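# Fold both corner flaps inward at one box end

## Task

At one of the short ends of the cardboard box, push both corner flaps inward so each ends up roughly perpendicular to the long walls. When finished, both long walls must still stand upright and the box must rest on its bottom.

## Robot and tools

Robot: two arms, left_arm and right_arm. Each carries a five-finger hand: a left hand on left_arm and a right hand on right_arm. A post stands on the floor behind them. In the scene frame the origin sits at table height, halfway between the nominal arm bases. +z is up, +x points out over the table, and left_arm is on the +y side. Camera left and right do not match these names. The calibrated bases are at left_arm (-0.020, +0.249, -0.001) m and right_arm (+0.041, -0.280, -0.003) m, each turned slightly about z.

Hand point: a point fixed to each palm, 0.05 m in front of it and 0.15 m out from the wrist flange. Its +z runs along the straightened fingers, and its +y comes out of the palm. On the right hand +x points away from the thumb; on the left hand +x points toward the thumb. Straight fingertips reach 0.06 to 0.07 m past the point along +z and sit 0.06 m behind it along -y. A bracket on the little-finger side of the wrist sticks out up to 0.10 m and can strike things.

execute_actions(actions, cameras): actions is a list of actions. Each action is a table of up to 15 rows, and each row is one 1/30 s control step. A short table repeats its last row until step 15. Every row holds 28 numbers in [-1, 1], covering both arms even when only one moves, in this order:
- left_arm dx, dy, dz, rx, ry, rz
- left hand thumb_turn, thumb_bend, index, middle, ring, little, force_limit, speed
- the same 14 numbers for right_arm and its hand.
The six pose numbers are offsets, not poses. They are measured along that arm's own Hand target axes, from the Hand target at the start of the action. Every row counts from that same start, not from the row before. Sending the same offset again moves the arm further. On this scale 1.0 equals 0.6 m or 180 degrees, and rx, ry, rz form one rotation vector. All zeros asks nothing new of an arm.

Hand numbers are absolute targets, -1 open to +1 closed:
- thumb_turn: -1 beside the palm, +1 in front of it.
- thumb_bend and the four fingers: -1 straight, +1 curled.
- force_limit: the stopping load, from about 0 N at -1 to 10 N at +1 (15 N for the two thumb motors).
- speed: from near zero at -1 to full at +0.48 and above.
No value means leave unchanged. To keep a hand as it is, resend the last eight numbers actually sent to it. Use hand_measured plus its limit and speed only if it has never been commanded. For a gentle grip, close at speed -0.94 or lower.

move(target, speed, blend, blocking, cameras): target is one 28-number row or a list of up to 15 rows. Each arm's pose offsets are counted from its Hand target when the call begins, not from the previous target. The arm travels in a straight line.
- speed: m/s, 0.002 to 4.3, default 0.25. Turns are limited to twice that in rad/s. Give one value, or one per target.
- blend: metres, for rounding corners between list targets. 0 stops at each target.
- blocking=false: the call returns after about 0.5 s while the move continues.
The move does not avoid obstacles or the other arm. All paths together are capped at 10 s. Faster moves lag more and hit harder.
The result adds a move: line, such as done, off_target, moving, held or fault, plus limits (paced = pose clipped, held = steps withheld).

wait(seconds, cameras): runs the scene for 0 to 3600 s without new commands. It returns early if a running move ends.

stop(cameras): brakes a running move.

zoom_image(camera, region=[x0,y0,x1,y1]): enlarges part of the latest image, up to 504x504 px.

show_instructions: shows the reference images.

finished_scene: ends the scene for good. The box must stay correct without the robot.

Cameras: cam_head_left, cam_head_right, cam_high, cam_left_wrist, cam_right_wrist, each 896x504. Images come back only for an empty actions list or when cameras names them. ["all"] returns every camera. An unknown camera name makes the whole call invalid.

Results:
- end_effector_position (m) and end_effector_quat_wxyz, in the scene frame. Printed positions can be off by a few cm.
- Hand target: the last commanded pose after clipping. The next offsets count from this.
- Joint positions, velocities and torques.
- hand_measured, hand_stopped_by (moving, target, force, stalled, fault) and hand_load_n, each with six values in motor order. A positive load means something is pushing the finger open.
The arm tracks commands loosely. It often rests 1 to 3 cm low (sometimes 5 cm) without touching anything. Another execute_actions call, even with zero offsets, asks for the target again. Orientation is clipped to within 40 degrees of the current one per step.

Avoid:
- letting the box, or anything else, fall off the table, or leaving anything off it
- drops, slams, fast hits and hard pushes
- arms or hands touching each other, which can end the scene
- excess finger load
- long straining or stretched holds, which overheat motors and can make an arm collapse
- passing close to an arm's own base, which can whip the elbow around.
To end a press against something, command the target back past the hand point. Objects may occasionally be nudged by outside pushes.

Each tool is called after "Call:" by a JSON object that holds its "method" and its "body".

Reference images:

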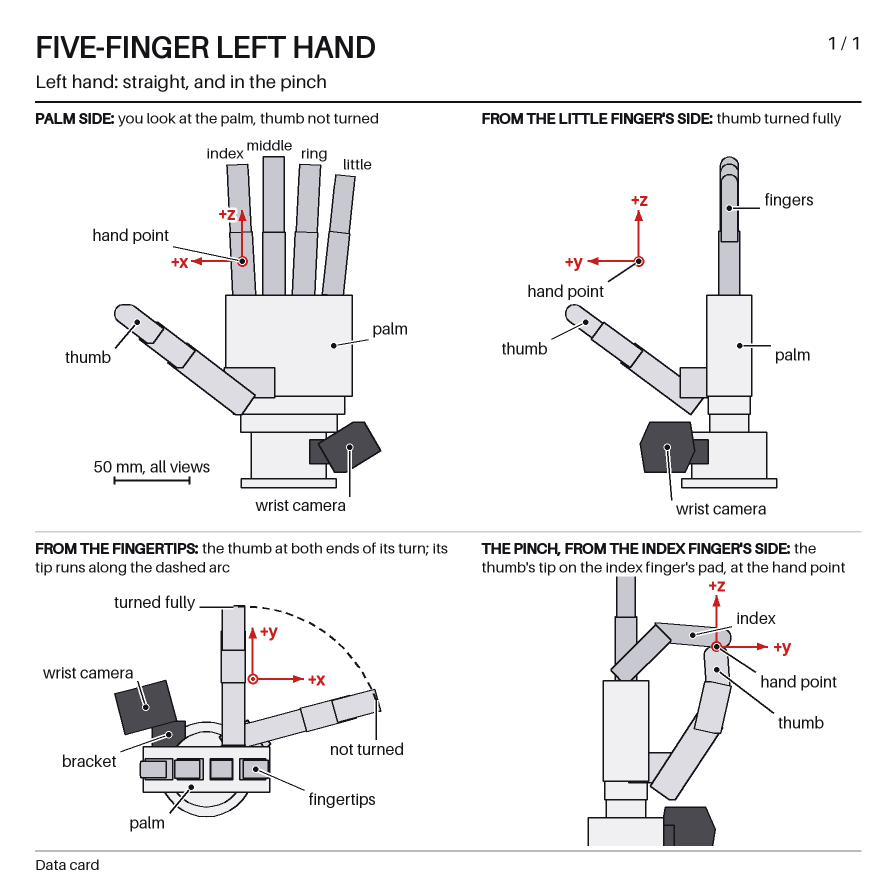

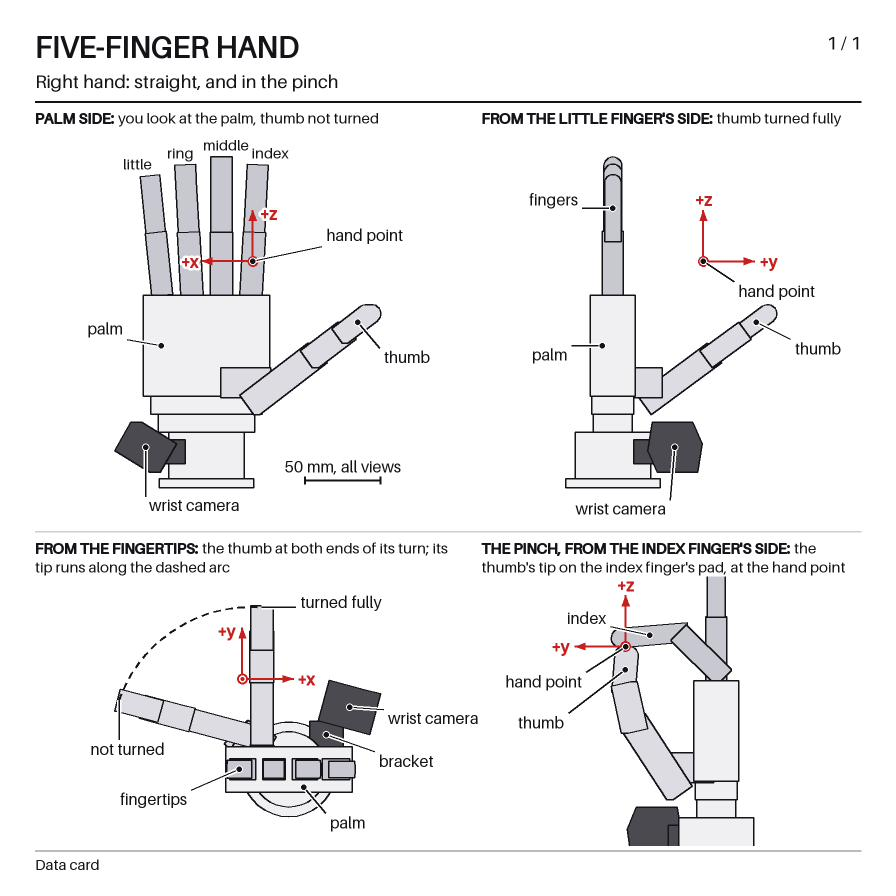

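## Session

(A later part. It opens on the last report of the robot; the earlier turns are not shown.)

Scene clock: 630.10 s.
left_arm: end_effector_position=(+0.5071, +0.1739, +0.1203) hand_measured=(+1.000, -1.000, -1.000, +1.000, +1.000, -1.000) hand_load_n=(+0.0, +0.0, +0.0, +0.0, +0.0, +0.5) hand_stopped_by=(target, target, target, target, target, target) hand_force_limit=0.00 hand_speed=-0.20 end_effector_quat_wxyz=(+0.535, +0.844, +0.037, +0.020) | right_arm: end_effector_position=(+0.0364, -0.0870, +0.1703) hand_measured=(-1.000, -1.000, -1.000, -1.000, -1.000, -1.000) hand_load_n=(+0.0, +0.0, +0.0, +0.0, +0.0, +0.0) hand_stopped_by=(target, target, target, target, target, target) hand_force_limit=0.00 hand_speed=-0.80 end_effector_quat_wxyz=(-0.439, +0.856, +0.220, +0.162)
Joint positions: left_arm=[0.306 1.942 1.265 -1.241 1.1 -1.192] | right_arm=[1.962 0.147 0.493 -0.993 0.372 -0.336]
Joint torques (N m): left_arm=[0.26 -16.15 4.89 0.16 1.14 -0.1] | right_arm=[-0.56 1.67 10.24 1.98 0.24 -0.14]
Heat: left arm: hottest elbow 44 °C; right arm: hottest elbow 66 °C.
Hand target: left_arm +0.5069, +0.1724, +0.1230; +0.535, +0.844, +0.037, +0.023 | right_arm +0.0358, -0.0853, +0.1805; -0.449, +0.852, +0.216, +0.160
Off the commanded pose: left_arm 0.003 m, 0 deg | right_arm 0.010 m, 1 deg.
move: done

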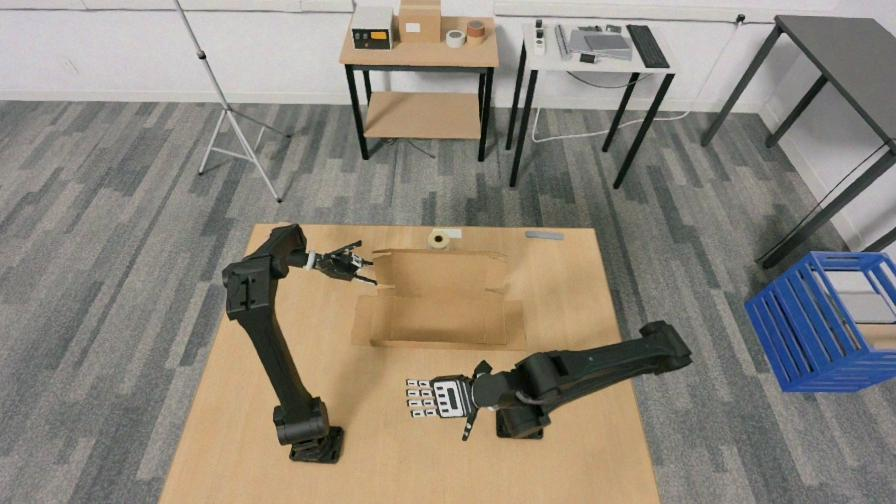

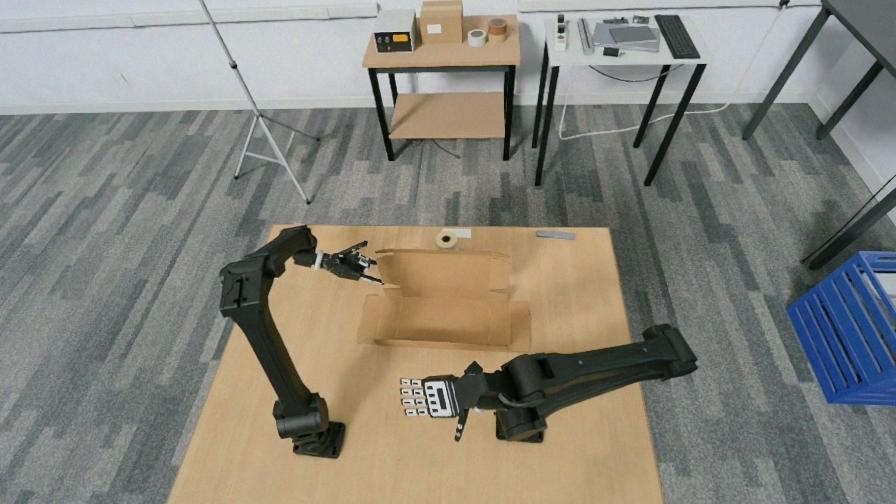

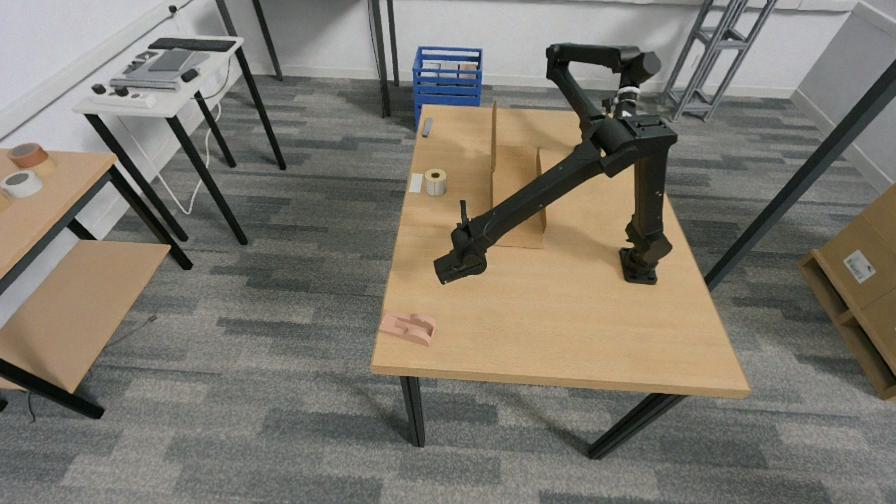

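Call:
{"method": "move", "body": {"target": [[-0.0108,0.0045,0.0292,0,0,0, 1,-1,-1,1,1,-1,0,-0.2, 0,0,0,0,0,0,-1,-1,-1,-1,-1,-1,0,-0.8],[-0.0475,0.0038,0.0278,0,0,0, 1,-1,-1,1,1,-1,0,-0.2, 0,0,0,0,0,0,-1,-1,-1,-1,-1,-1,0,-0.8],[-0.0777,0.004,0.0283,0,0,0, 1,-1,-1,1,1,-1,0,-0.2, 0,0,0,0,0,0,-1,-1,-1,-1,-1,-1,0,-0.8]], "speed": 0.05, "blend": 0.004, "cameras": ["cam_head_left","cam_head_right","cam_high"]}}

Call:
{"method": "zoom_image", "body": {"camera": "cam_head_left", "region": [330, 235, 430, 365]}}

Call:
{"method": "zoom_image", "body": {"camera": "cam_head_right", "region": [340, 235, 440, 365]}}

Scene clock: 718.43 s.
left_arm: end_effector_position=(+0.4629, +0.1502, +0.1160) hand_measured=(+1.000, -1.000, -1.000, +1.000, +1.000, -1.000) hand_load_n=(+0.0, +0.0, -0.5, +0.0, +0.0, +0.0) hand_stopped_by=(target, target, target, target, target, target) hand_force_limit=0.00 hand_speed=-0.20 end_effector_quat_wxyz=(+0.536, +0.843, +0.040, +0.015) | right_arm: end_effector_position=(+0.0364, -0.0870, +0.1703) hand_measured=(-1.000, -1.000, -1.000, -1.000, -1.000, -1.000) hand_load_n=(-0.5, +0.0, +0.0, +0.0, +0.0, +0.0) hand_stopped_by=(target, target, target, target, target, target) hand_force_limit=0.00 hand_speed=-0.80 end_effector_quat_wxyz=(-0.439, +0.856, +0.220, +0.162)
Joint positions: left_arm=[0.279 1.846 1.095 -1.129 1.109 -1.248] | right_arm=[1.962 0.147 0.493 -0.993 0.372 -0.336]
Joint torques (N m): left_arm=[1.03 -14.1 4.56 0.13 1.05 0.03] | right_arm=[-0.67 2.14 10.39 1.91 0.25 -0.14]
Heat: left arm: hottest shoulder 44 °C; right arm: hottest elbow 67 °C.
Hand target: left_arm +0.4619, +0.1518, +0.1178; +0.535, +0.844, +0.037, +0.023 | right_arm +0.0358, -0.0853, +0.1805; -0.449, +0.852, +0.216, +0.160
Off the commanded pose: left_arm 0.003 m, 1 deg | right_arm 0.010 m, 1 deg.
move: done

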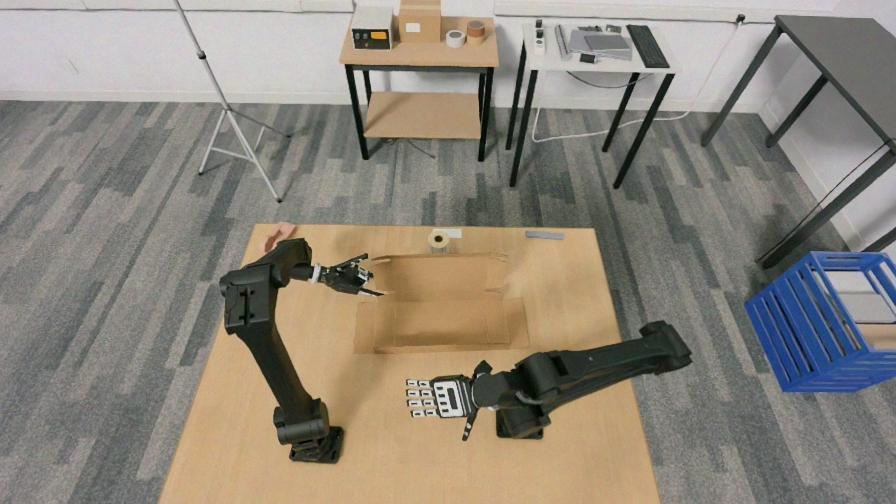

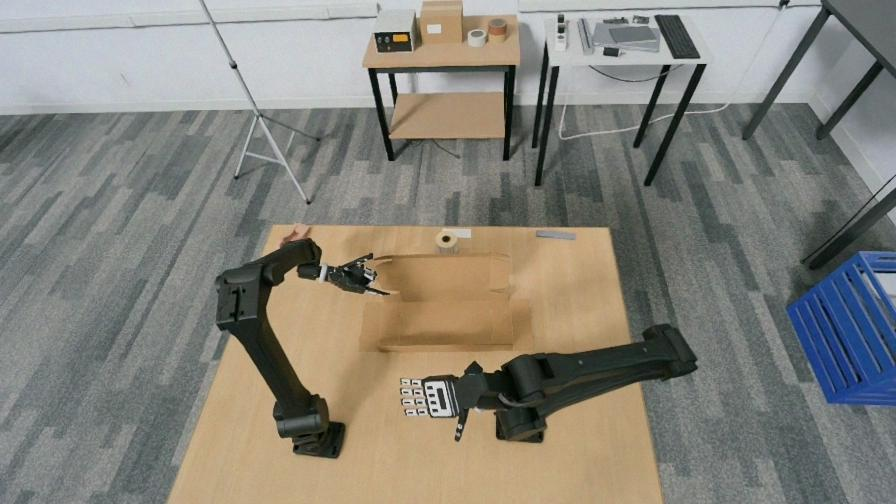

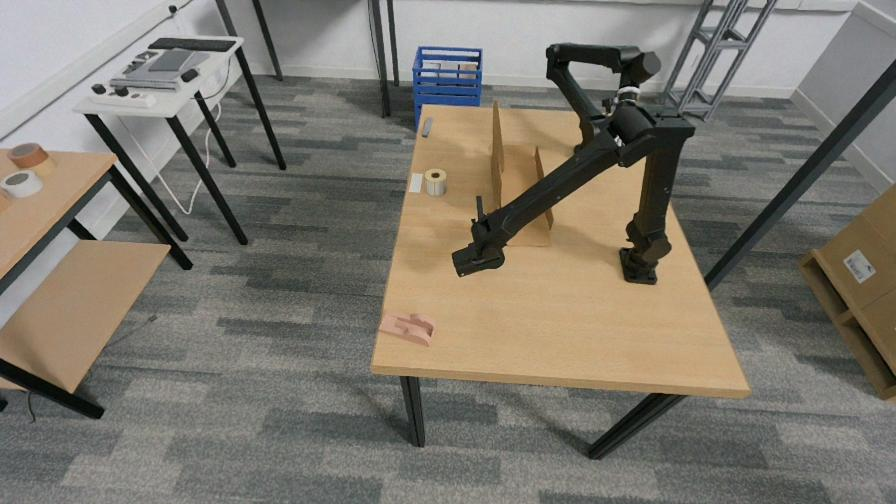

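Scaled by 3.877.

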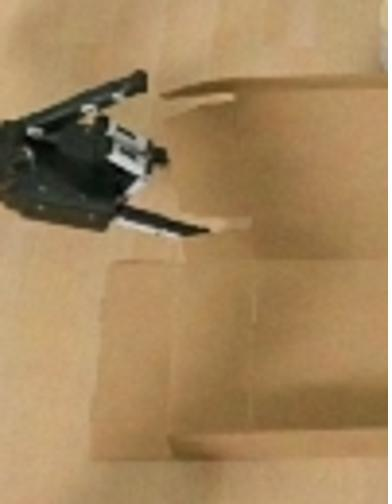

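Scaled by 3.877.

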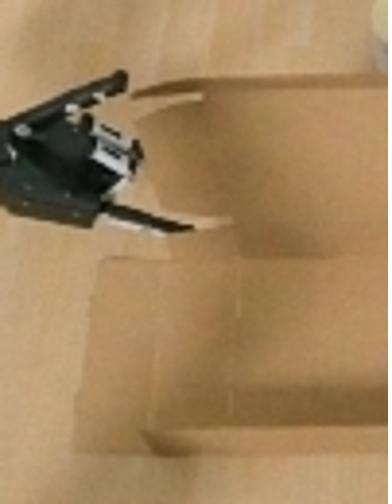

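Call:
{"method": "move", "body": {"target": [[0.02,0.0007,0.0016,0,0,0, 1,-1,-1,1,1,-1,0,-0.2, 0.114,-0.1107,-0.0973,0,0,0, 1,-0.5,-1,-1,-1,-1,0,-0.2],[0.02,0.0007,0.0016,0,0,0, 1,-1,-1,1,1,-1,0,-0.2, 0.4348,0.0192,0.1048,-0.2643,0.2537,0.5408, 1,-0.5,-1,-1,-1,-1,0,-0.2]], "speed": [0.2, 0.4], "blend": 0.03, "cameras": ["all"]}}

Call:
{"method": "zoom_image", "body": {"camera": "cam_head_left", "region": [330, 225, 550, 365]}}

Scene clock: 825.60 s.
left_arm: end_effector_position=(+0.4629, +0.1502, +0.1160) hand_measured=(+1.000, -1.000, -1.000, +1.000, +1.000, -1.000) hand_load_n=(+0.0, +0.0, +0.0, +0.0, +0.0, +0.0) hand_stopped_by=(target, target, target, target, target, target) hand_force_limit=0.00 hand_speed=-0.20 end_effector_quat_wxyz=(+0.536, +0.843, +0.040, +0.015) | right_arm: end_effector_position=(+0.2611, +0.0127, +0.2473) hand_measured=(+1.000, -0.500, -1.000, -1.000, -1.000, -1.000) hand_load_n=(+0.0, +0.0, +0.0, +0.0, +0.0, +0.0) hand_stopped_by=(target, target, target, target, target, target) hand_force_limit=0.00 hand_speed=-0.20 end_effector_quat_wxyz=(-0.114, +0.705, -0.689, +0.125)
Joint positions: left_arm=[0.279 1.846 1.095 -1.129 1.109 -1.248] | right_arm=[0.933 1.188 1.238 -1.414 0.27 0.845]
Joint torques (N m): left_arm=[0.32 -12.51 6.89 0.09 1.14 -0.09] | right_arm=[-1.26 -7.71 11.74 0.38 0.18 -0.07]
Heat: left arm: hottest elbow 41 °C; right arm: hottest elbow 69 °C.
Hand target: left_arm +0.4740, +0.1519, +0.1178; +0.535, +0.844, +0.037, +0.023 | right_arm +0.2698, +0.0198, +0.2601; -0.123, +0.697, -0.696, +0.123
Off the commanded pose: left_arm 0.011 m, 1 deg | right_arm 0.017 m, 2 deg.
move: off_target (left_arm, right_arm)

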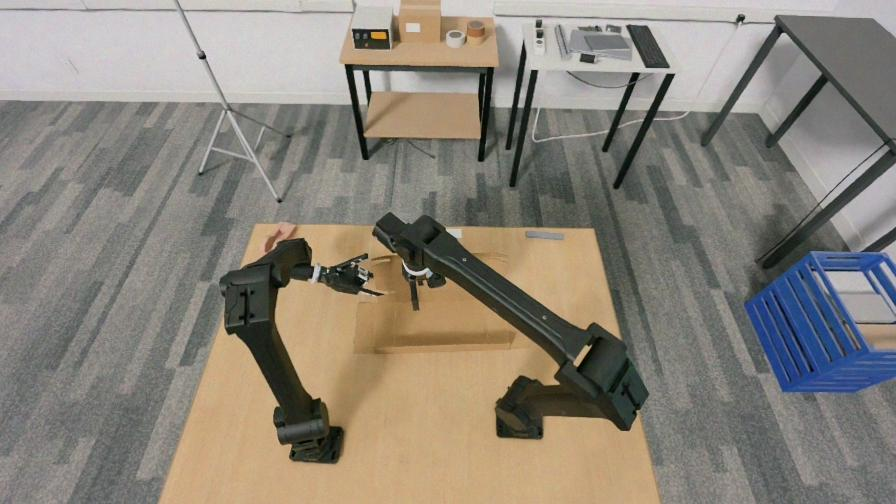

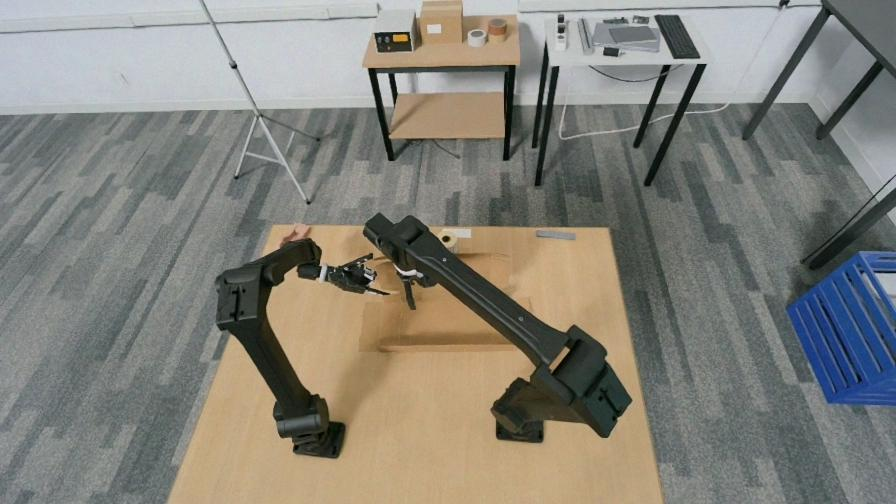

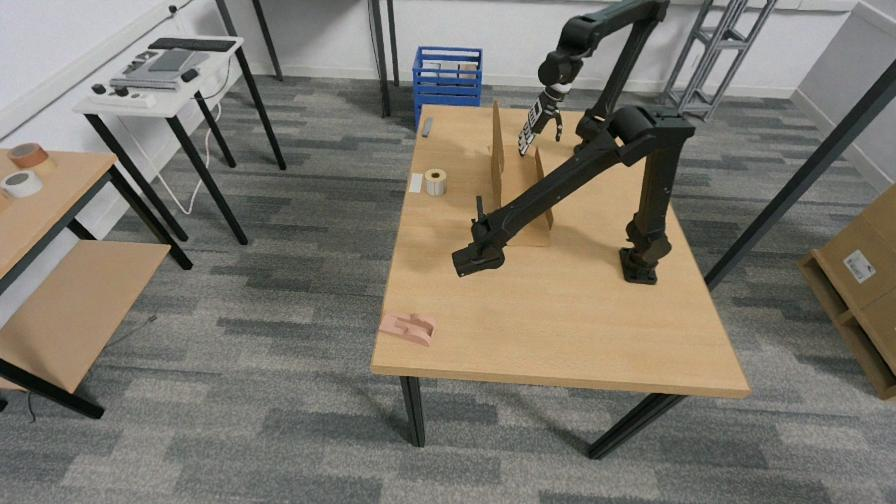

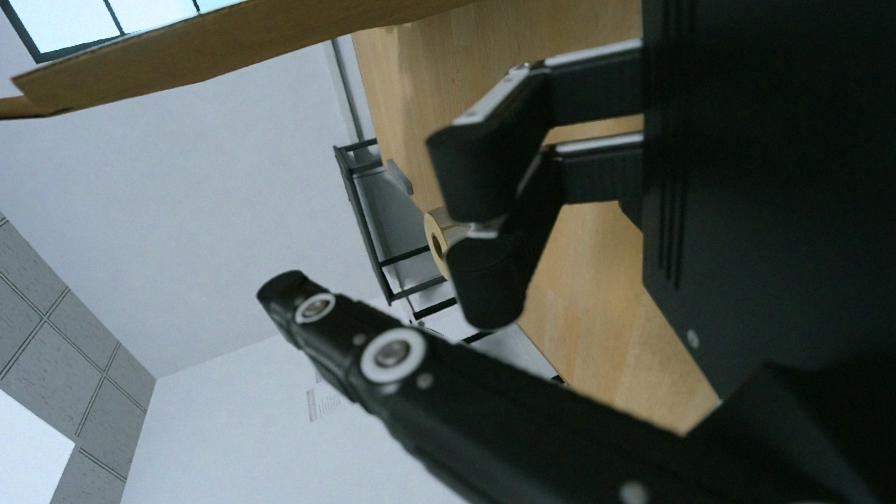

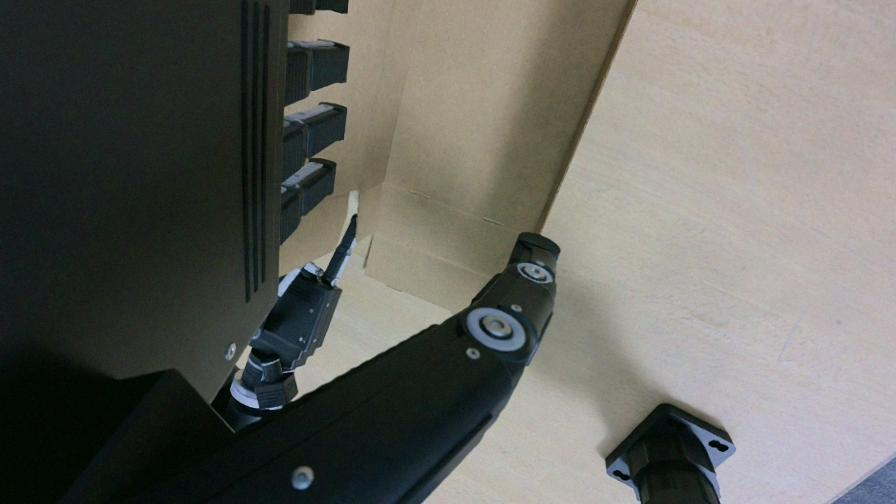

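Scaled by 2.291.

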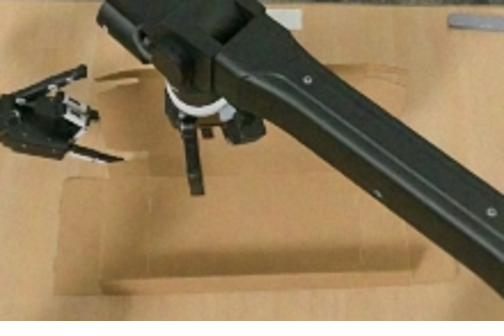

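Call:
{"method": "zoom_image", "body": {"camera": "cam_right_wrist", "region": [200, 0, 640, 400]}}

Scaled by 1.145.

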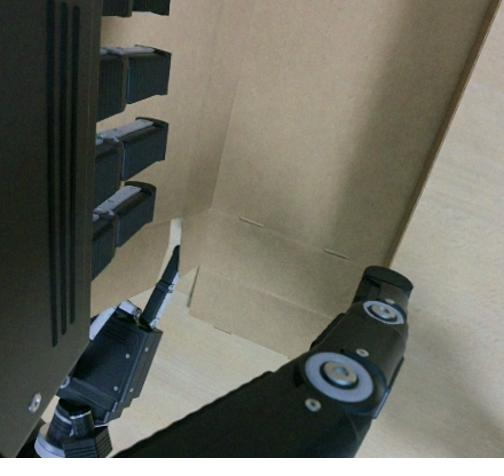

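Call:
{"method": "move", "body": {"target": [0,0,0,0,0,0, 1,-1,-1,1,1,-1,0,-0.2, -0.0667,0.047,0.2757,0,0,0, 1,-0.5,-1,-1,-1,-1,0,-0.2], "speed": 0.12, "cameras": ["all"]}}

Call:
{"method": "zoom_image", "body": {"camera": "cam_head_left", "region": [330, 225, 550, 365]}}

Call:
{"method": "zoom_image", "body": {"camera": "cam_right_wrist", "region": [200, 0, 640, 400]}}

Scene clock: 863.17 s.
left_arm: end_effector_position=(+0.4629, +0.1502, +0.1160) hand_measured=(+1.000, -1.000, -1.000, +1.000, +1.000, -1.000) hand_load_n=(+0.0, +0.0, +0.0, +0.0, +0.0, +0.0) hand_stopped_by=(target, target, target, target, target, target) hand_force_limit=0.00 hand_speed=-0.20 end_effector_quat_wxyz=(+0.536, +0.843, +0.040, +0.015) | right_arm: end_effector_position=(+0.2982, +0.0592, +0.1020) hand_measured=(+1.000, -0.500, -1.000, -1.000, -1.000, -1.000) hand_load_n=(+0.0, +0.0, +0.0, -0.5, +0.0, +0.0) hand_stopped_by=(target, target, target, target, target, target) hand_force_limit=0.00 hand_speed=-0.20 end_effector_quat_wxyz=(-0.127, +0.701, -0.691, +0.123)
Joint positions: left_arm=[0.279 1.846 1.095 -1.129 1.109 -1.248] | right_arm=[0.933 1.388 1.026 -0.976 0.27 0.85]
Joint torques (N m): left_arm=[0.62 -12.63 6.93 0.06 1.14 -0.09] | right_arm=[-1.03 -9.76 7.5 1.31 0.28 -0.06]
Heat: left arm: hottest elbow 43 °C; right arm: hottest elbow 71 °C.
Hand target: left_arm +0.4740, +0.1519, +0.1178; +0.535, +0.844, +0.037, +0.023 | right_arm +0.3000, +0.0600, +0.0952; -0.123, +0.697, -0.696, +0.123
Off the commanded pose: left_arm 0.011 m, 1 deg | right_arm 0.007 m, 1 deg.
move: done

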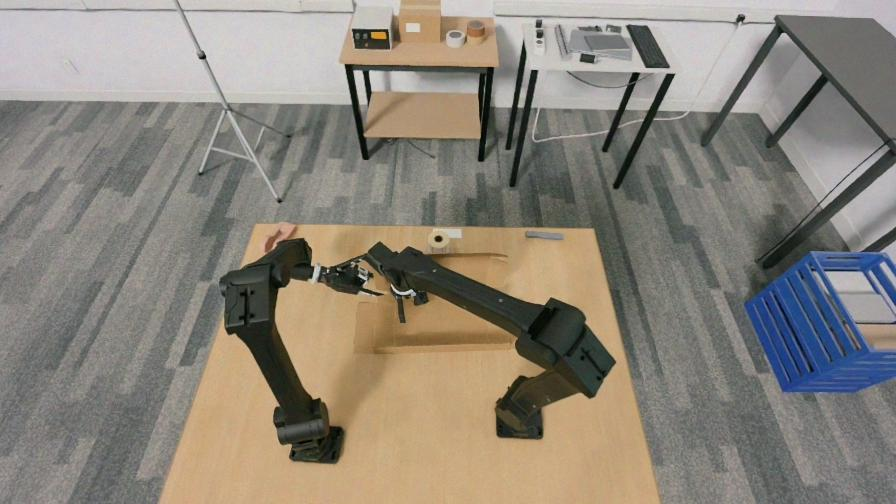

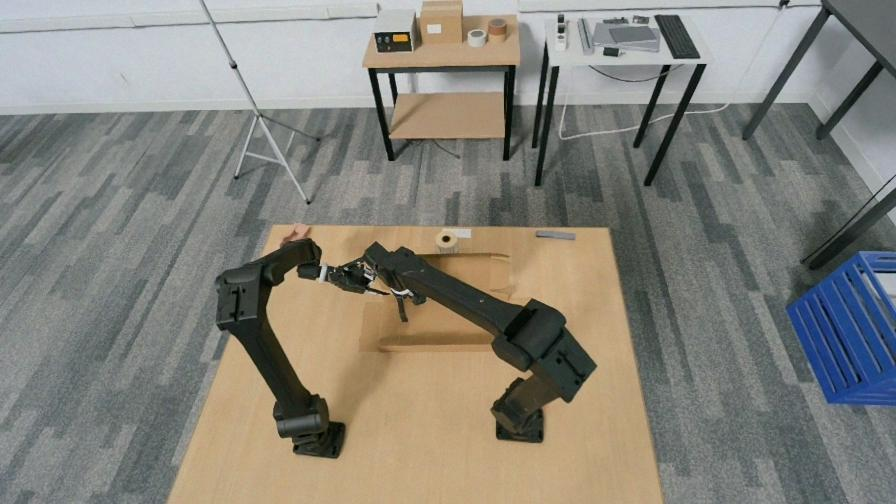

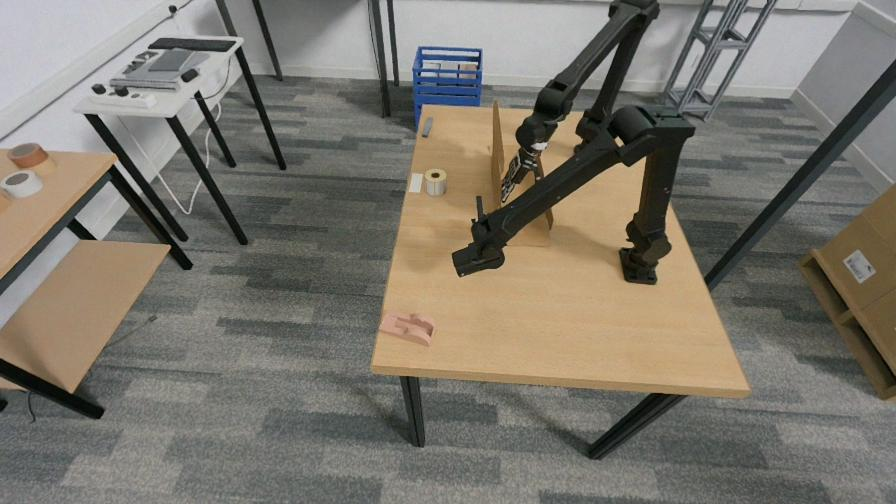

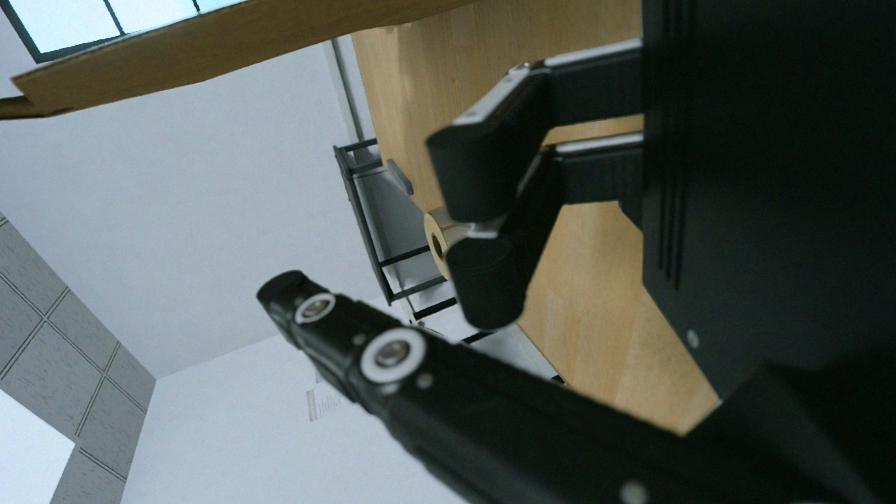

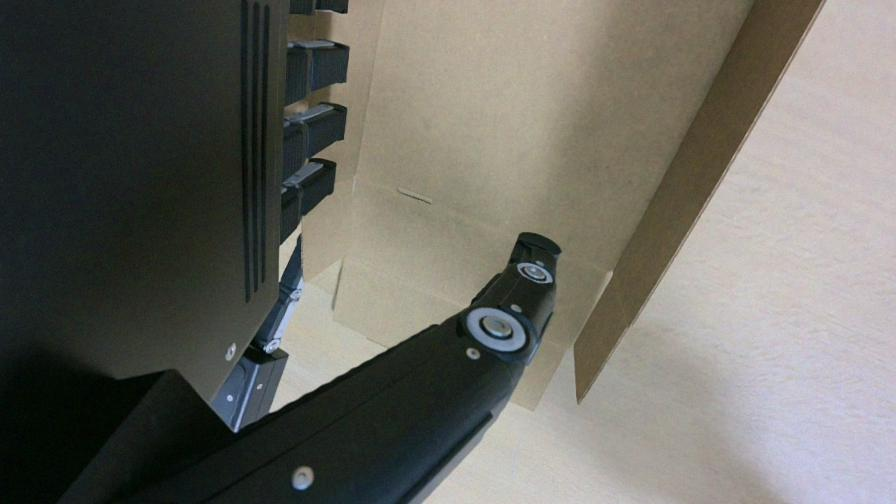

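Scaled by 2.291.

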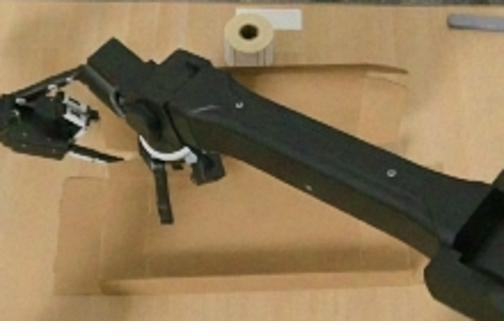

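Scaled by 1.145.

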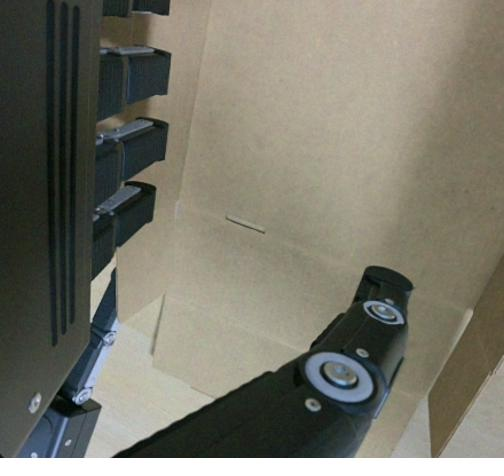

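Call:
{"method": "move", "body": {"target": [0,0,0,0,0,0, 1,-1,-1,1,1,-1,0,-0.2, -0.01,0.029,0.0603,0,0,0, 1,-0.5,-1,-1,-1,-1,0,-0.2], "speed": 0.06, "cameras": ["cam_head_left","cam_head_right","cam_high","cam_right_wrist"]}}

Call:
{"method": "zoom_image", "body": {"camera": "cam_right_wrist", "region": [250, 0, 640, 400]}}

Call:
{"method": "zoom_image", "body": {"camera": "cam_high", "region": [440, 100, 580, 260]}}

Scene clock: 901.57 s.
left_arm: end_effector_position=(+0.4629, +0.1502, +0.1160) hand_measured=(+1.000, -1.000, -1.000, +1.000, +1.000, -1.000) hand_load_n=(+0.0, +0.0, +0.0, +0.0, +0.0, +0.0) hand_stopped_by=(target, target, target, target, target, target) hand_force_limit=0.00 hand_speed=-0.20 end_effector_quat_wxyz=(+0.536, +0.843, +0.040, +0.015) | right_arm: end_effector_position=(+0.2996, +0.0634, +0.0643) hand_measured=(+1.000, -0.500, -1.000, -1.000, -1.000, -1.000) hand_load_n=(+0.0, -0.5, +0.0, +0.0, +0.0, +0.0) hand_stopped_by=(target, target, target, target, target, target) hand_force_limit=0.00 hand_speed=-0.20 end_effector_quat_wxyz=(-0.129, +0.696, -0.696, +0.123)
Joint positions: left_arm=[0.279 1.846 1.095 -1.129 1.109 -1.248] | right_arm=[0.937 1.438 0.969 -0.867 0.272 0.867]
Joint torques (N m): left_arm=[0.67 -12.45 6.86 0.05 1.11 -0.12] | right_arm=[0.26 -9.7 7.08 1.31 0.34 -0.04]
Heat: left arm: hottest elbow 44 °C; right arm: hottest elbow 66 °C.
Hand target: left_arm +0.4740, +0.1519, +0.1178; +0.535, +0.844, +0.037, +0.023 | right_arm +0.2959, +0.0661, +0.0552; -0.123, +0.697, -0.696, +0.123
Off the commanded pose: left_arm 0.011 m, 1 deg | right_arm 0.010 m, 1 deg.
move: done

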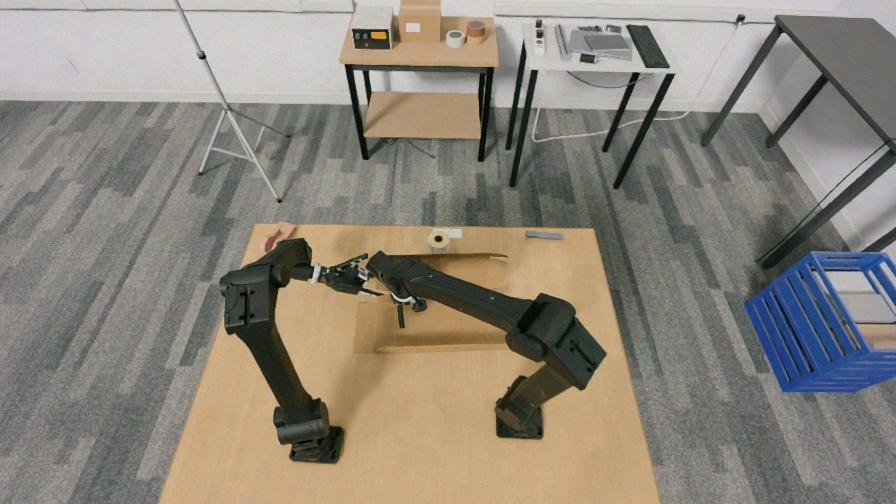

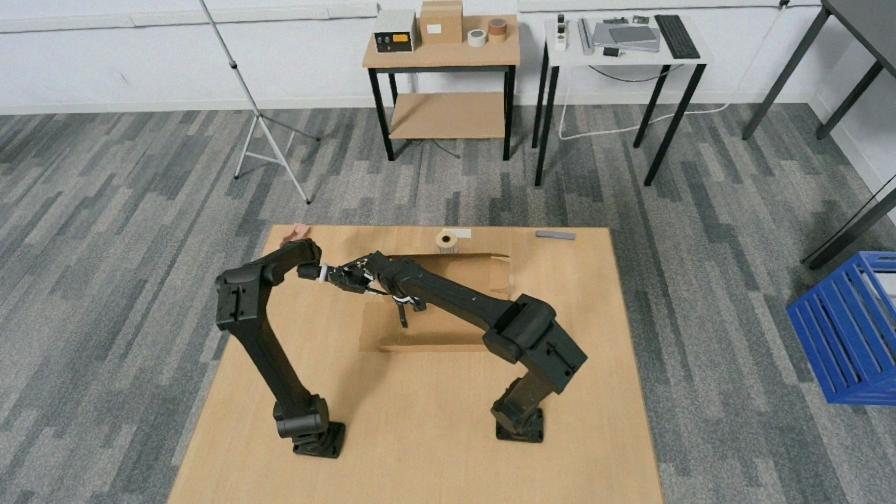

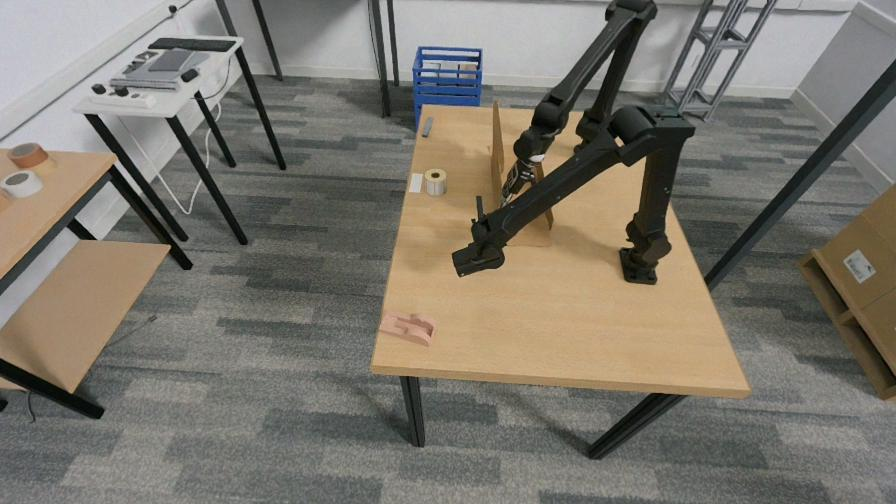

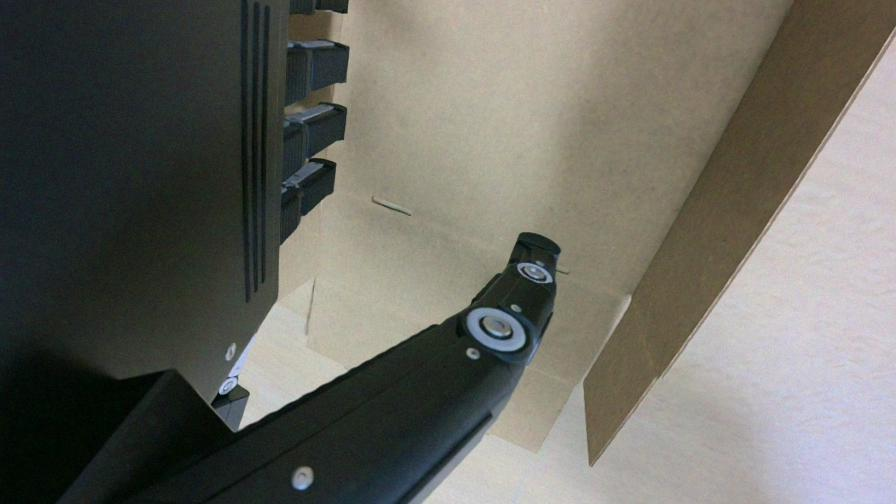

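Scaled by 1.260.

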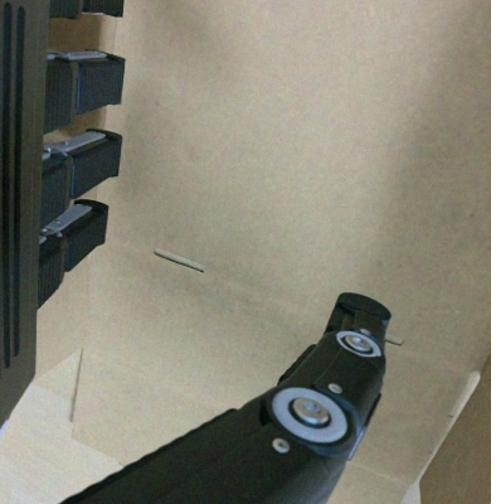

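Scaled by 3.150.

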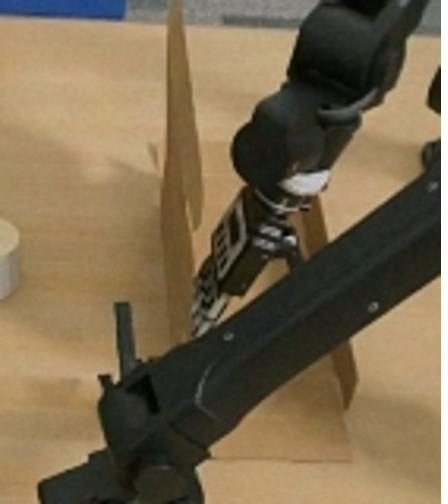

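Call:
{"method": "move", "body": {"target": [0,0,0,0,0,0, 1,-1,-1,1,1,-1,0,-0.2, 0.007,0.0143,0.0392,0,0,0, 1,-0.5,-1,-1,-1,-1,0,-0.2], "speed": 0.04, "cameras": ["cam_right_wrist"]}}

Scene clock: 911.87 s.
left_arm: end_effector_position=(+0.4629, +0.1502, +0.1160) hand_measured=(+1.000, -1.000, -1.000, +1.000, +1.000, -1.000) hand_load_n=(+0.0, +0.0, +0.0, +0.0, +0.0, +0.0) hand_stopped_by=(target, target, target, target, target, target) hand_force_limit=0.00 hand_speed=-0.20 end_effector_quat_wxyz=(+0.536, +0.843, +0.040, +0.015) | right_arm: end_effector_position=(+0.3005, +0.0635, +0.0456) hand_measured=(+1.000, -0.500, -1.000, -1.000, -1.000, -1.000) hand_load_n=(+0.0, +0.0, +0.0, -0.5, +0.0, +0.0) hand_stopped_by=(target, target, target, target, target, target) hand_force_limit=0.00 hand_speed=-0.20 end_effector_quat_wxyz=(-0.135, +0.694, -0.696, +0.123)
Joint positions: left_arm=[0.279 1.846 1.095 -1.129 1.109 -1.248] | right_arm=[0.937 1.457 0.931 -0.797 0.275 0.867]
Joint torques (N m): left_arm=[0.38 -12.98 6.86 0.06 1.15 -0.11] | right_arm=[-0.26 -9.7 6.2 1.48 0.14 -0.12]
Heat: left arm: hottest elbow 44 °C; right arm: hottest elbow 64 °C.
Hand target: left_arm +0.4740, +0.1519, +0.1178; +0.535, +0.844, +0.037, +0.023 | right_arm +0.2960, +0.0620, +0.0302; -0.124, +0.697, -0.696, +0.123
Off the commanded pose: left_arm 0.011 m, 1 deg | right_arm 0.016 m, 1 deg.
move: off_target (right_arm)

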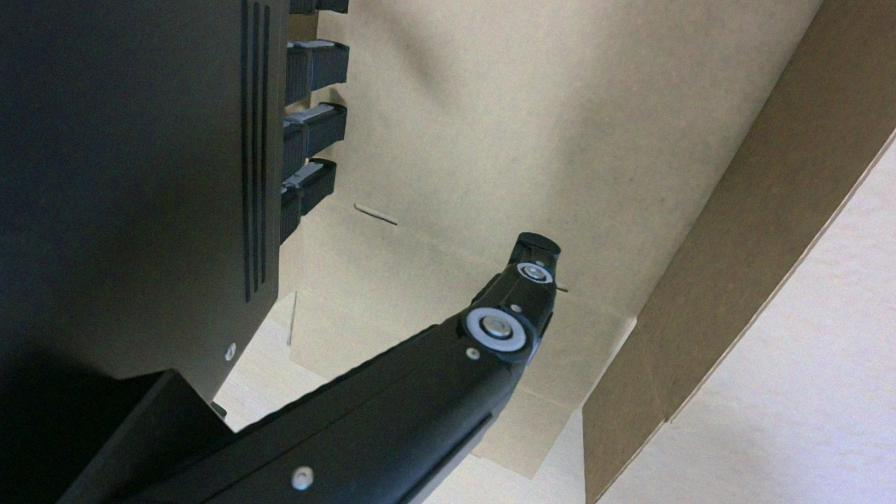

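Call:
{"method": "move", "body": {"target": [0,0,0,0,0,0, 1,-1,-1,1,1,-1,0,-0.2, 0,0.0086,0.0235,0,0,0, 1,-0.5,-1,-1,-1,-1,0,-0.2], "speed": 0.04, "cameras": ["cam_right_wrist","cam_head_left"]}}

Call:
{"method": "zoom_image", "body": {"camera": "cam_head_left", "region": [330, 225, 550, 365]}}

Scene clock: 921.13 s.
left_arm: end_effector_position=(+0.4629, +0.1502, +0.1160) hand_measured=(+1.000, -1.000, -1.000, +1.000, +1.000, -1.000) hand_load_n=(+0.0, -0.5, +0.0, +0.0, +0.0, +0.5) hand_stopped_by=(target, target, target, target, target, target) hand_force_limit=0.00 hand_speed=-0.20 end_effector_quat_wxyz=(+0.536, +0.843, +0.040, +0.015) | right_arm: end_effector_position=(+0.3043, +0.0673, +0.0428) hand_measured=(+1.000, -0.500, -1.000, -1.000, -1.000, -1.000) hand_load_n=(+0.0, +0.0, +0.0, +0.0, +0.0, +0.0) hand_stopped_by=(target, target, target, target, target, target) hand_force_limit=0.00 hand_speed=-0.20 end_effector_quat_wxyz=(-0.149, +0.691, -0.696, +0.123)
Joint positions: left_arm=[0.279 1.846 1.095 -1.129 1.109 -1.248] | right_arm=[0.937 1.458 0.918 -0.756 0.278 0.867]
Joint torques (N m): left_arm=[0.85 -12.75 7.04 0.03 1.14 -0.1] | right_arm=[-0.67 -7.77 5.6 1.51 0.09 -0.07]
Heat: left arm: hottest elbow 44 °C; right arm: hottest elbow 63 °C.
Hand target: left_arm +0.4740, +0.1519, +0.1178; +0.535, +0.844, +0.037, +0.023 | right_arm +0.2960, +0.0619, +0.0152; -0.124, +0.697, -0.696, +0.123
Off the commanded pose: left_arm 0.011 m, 1 deg | right_arm 0.029 m, 3 deg.
move: off_target (right_arm)
Images, in order (width x height): cam_head_left 896x504, cam_right_wrist 896x504.

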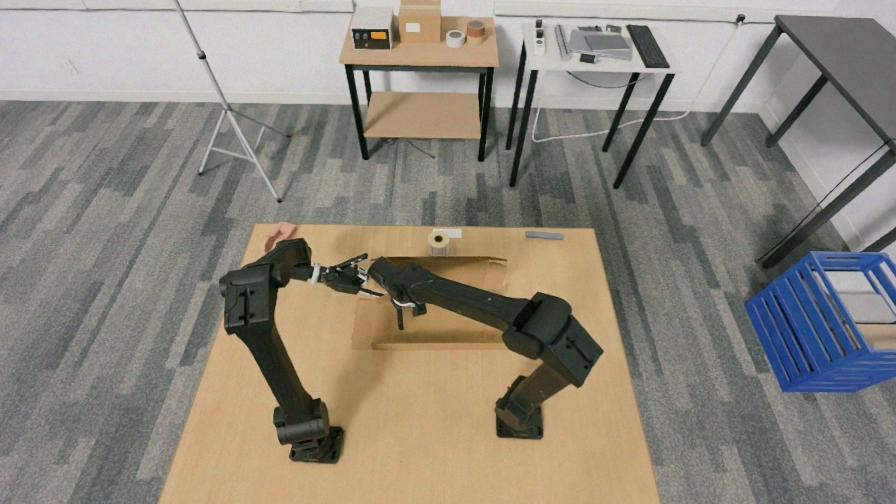

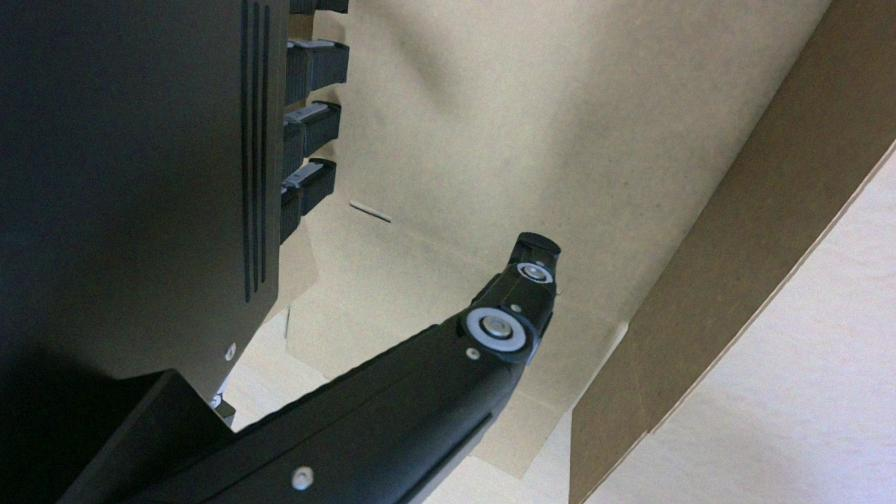

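Scaled by 2.291.

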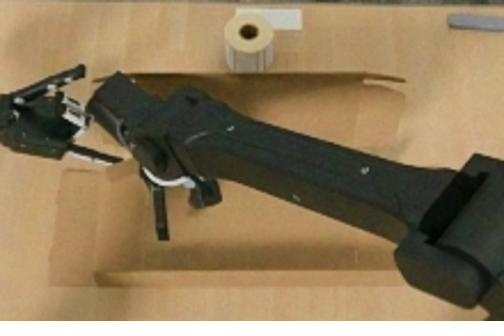

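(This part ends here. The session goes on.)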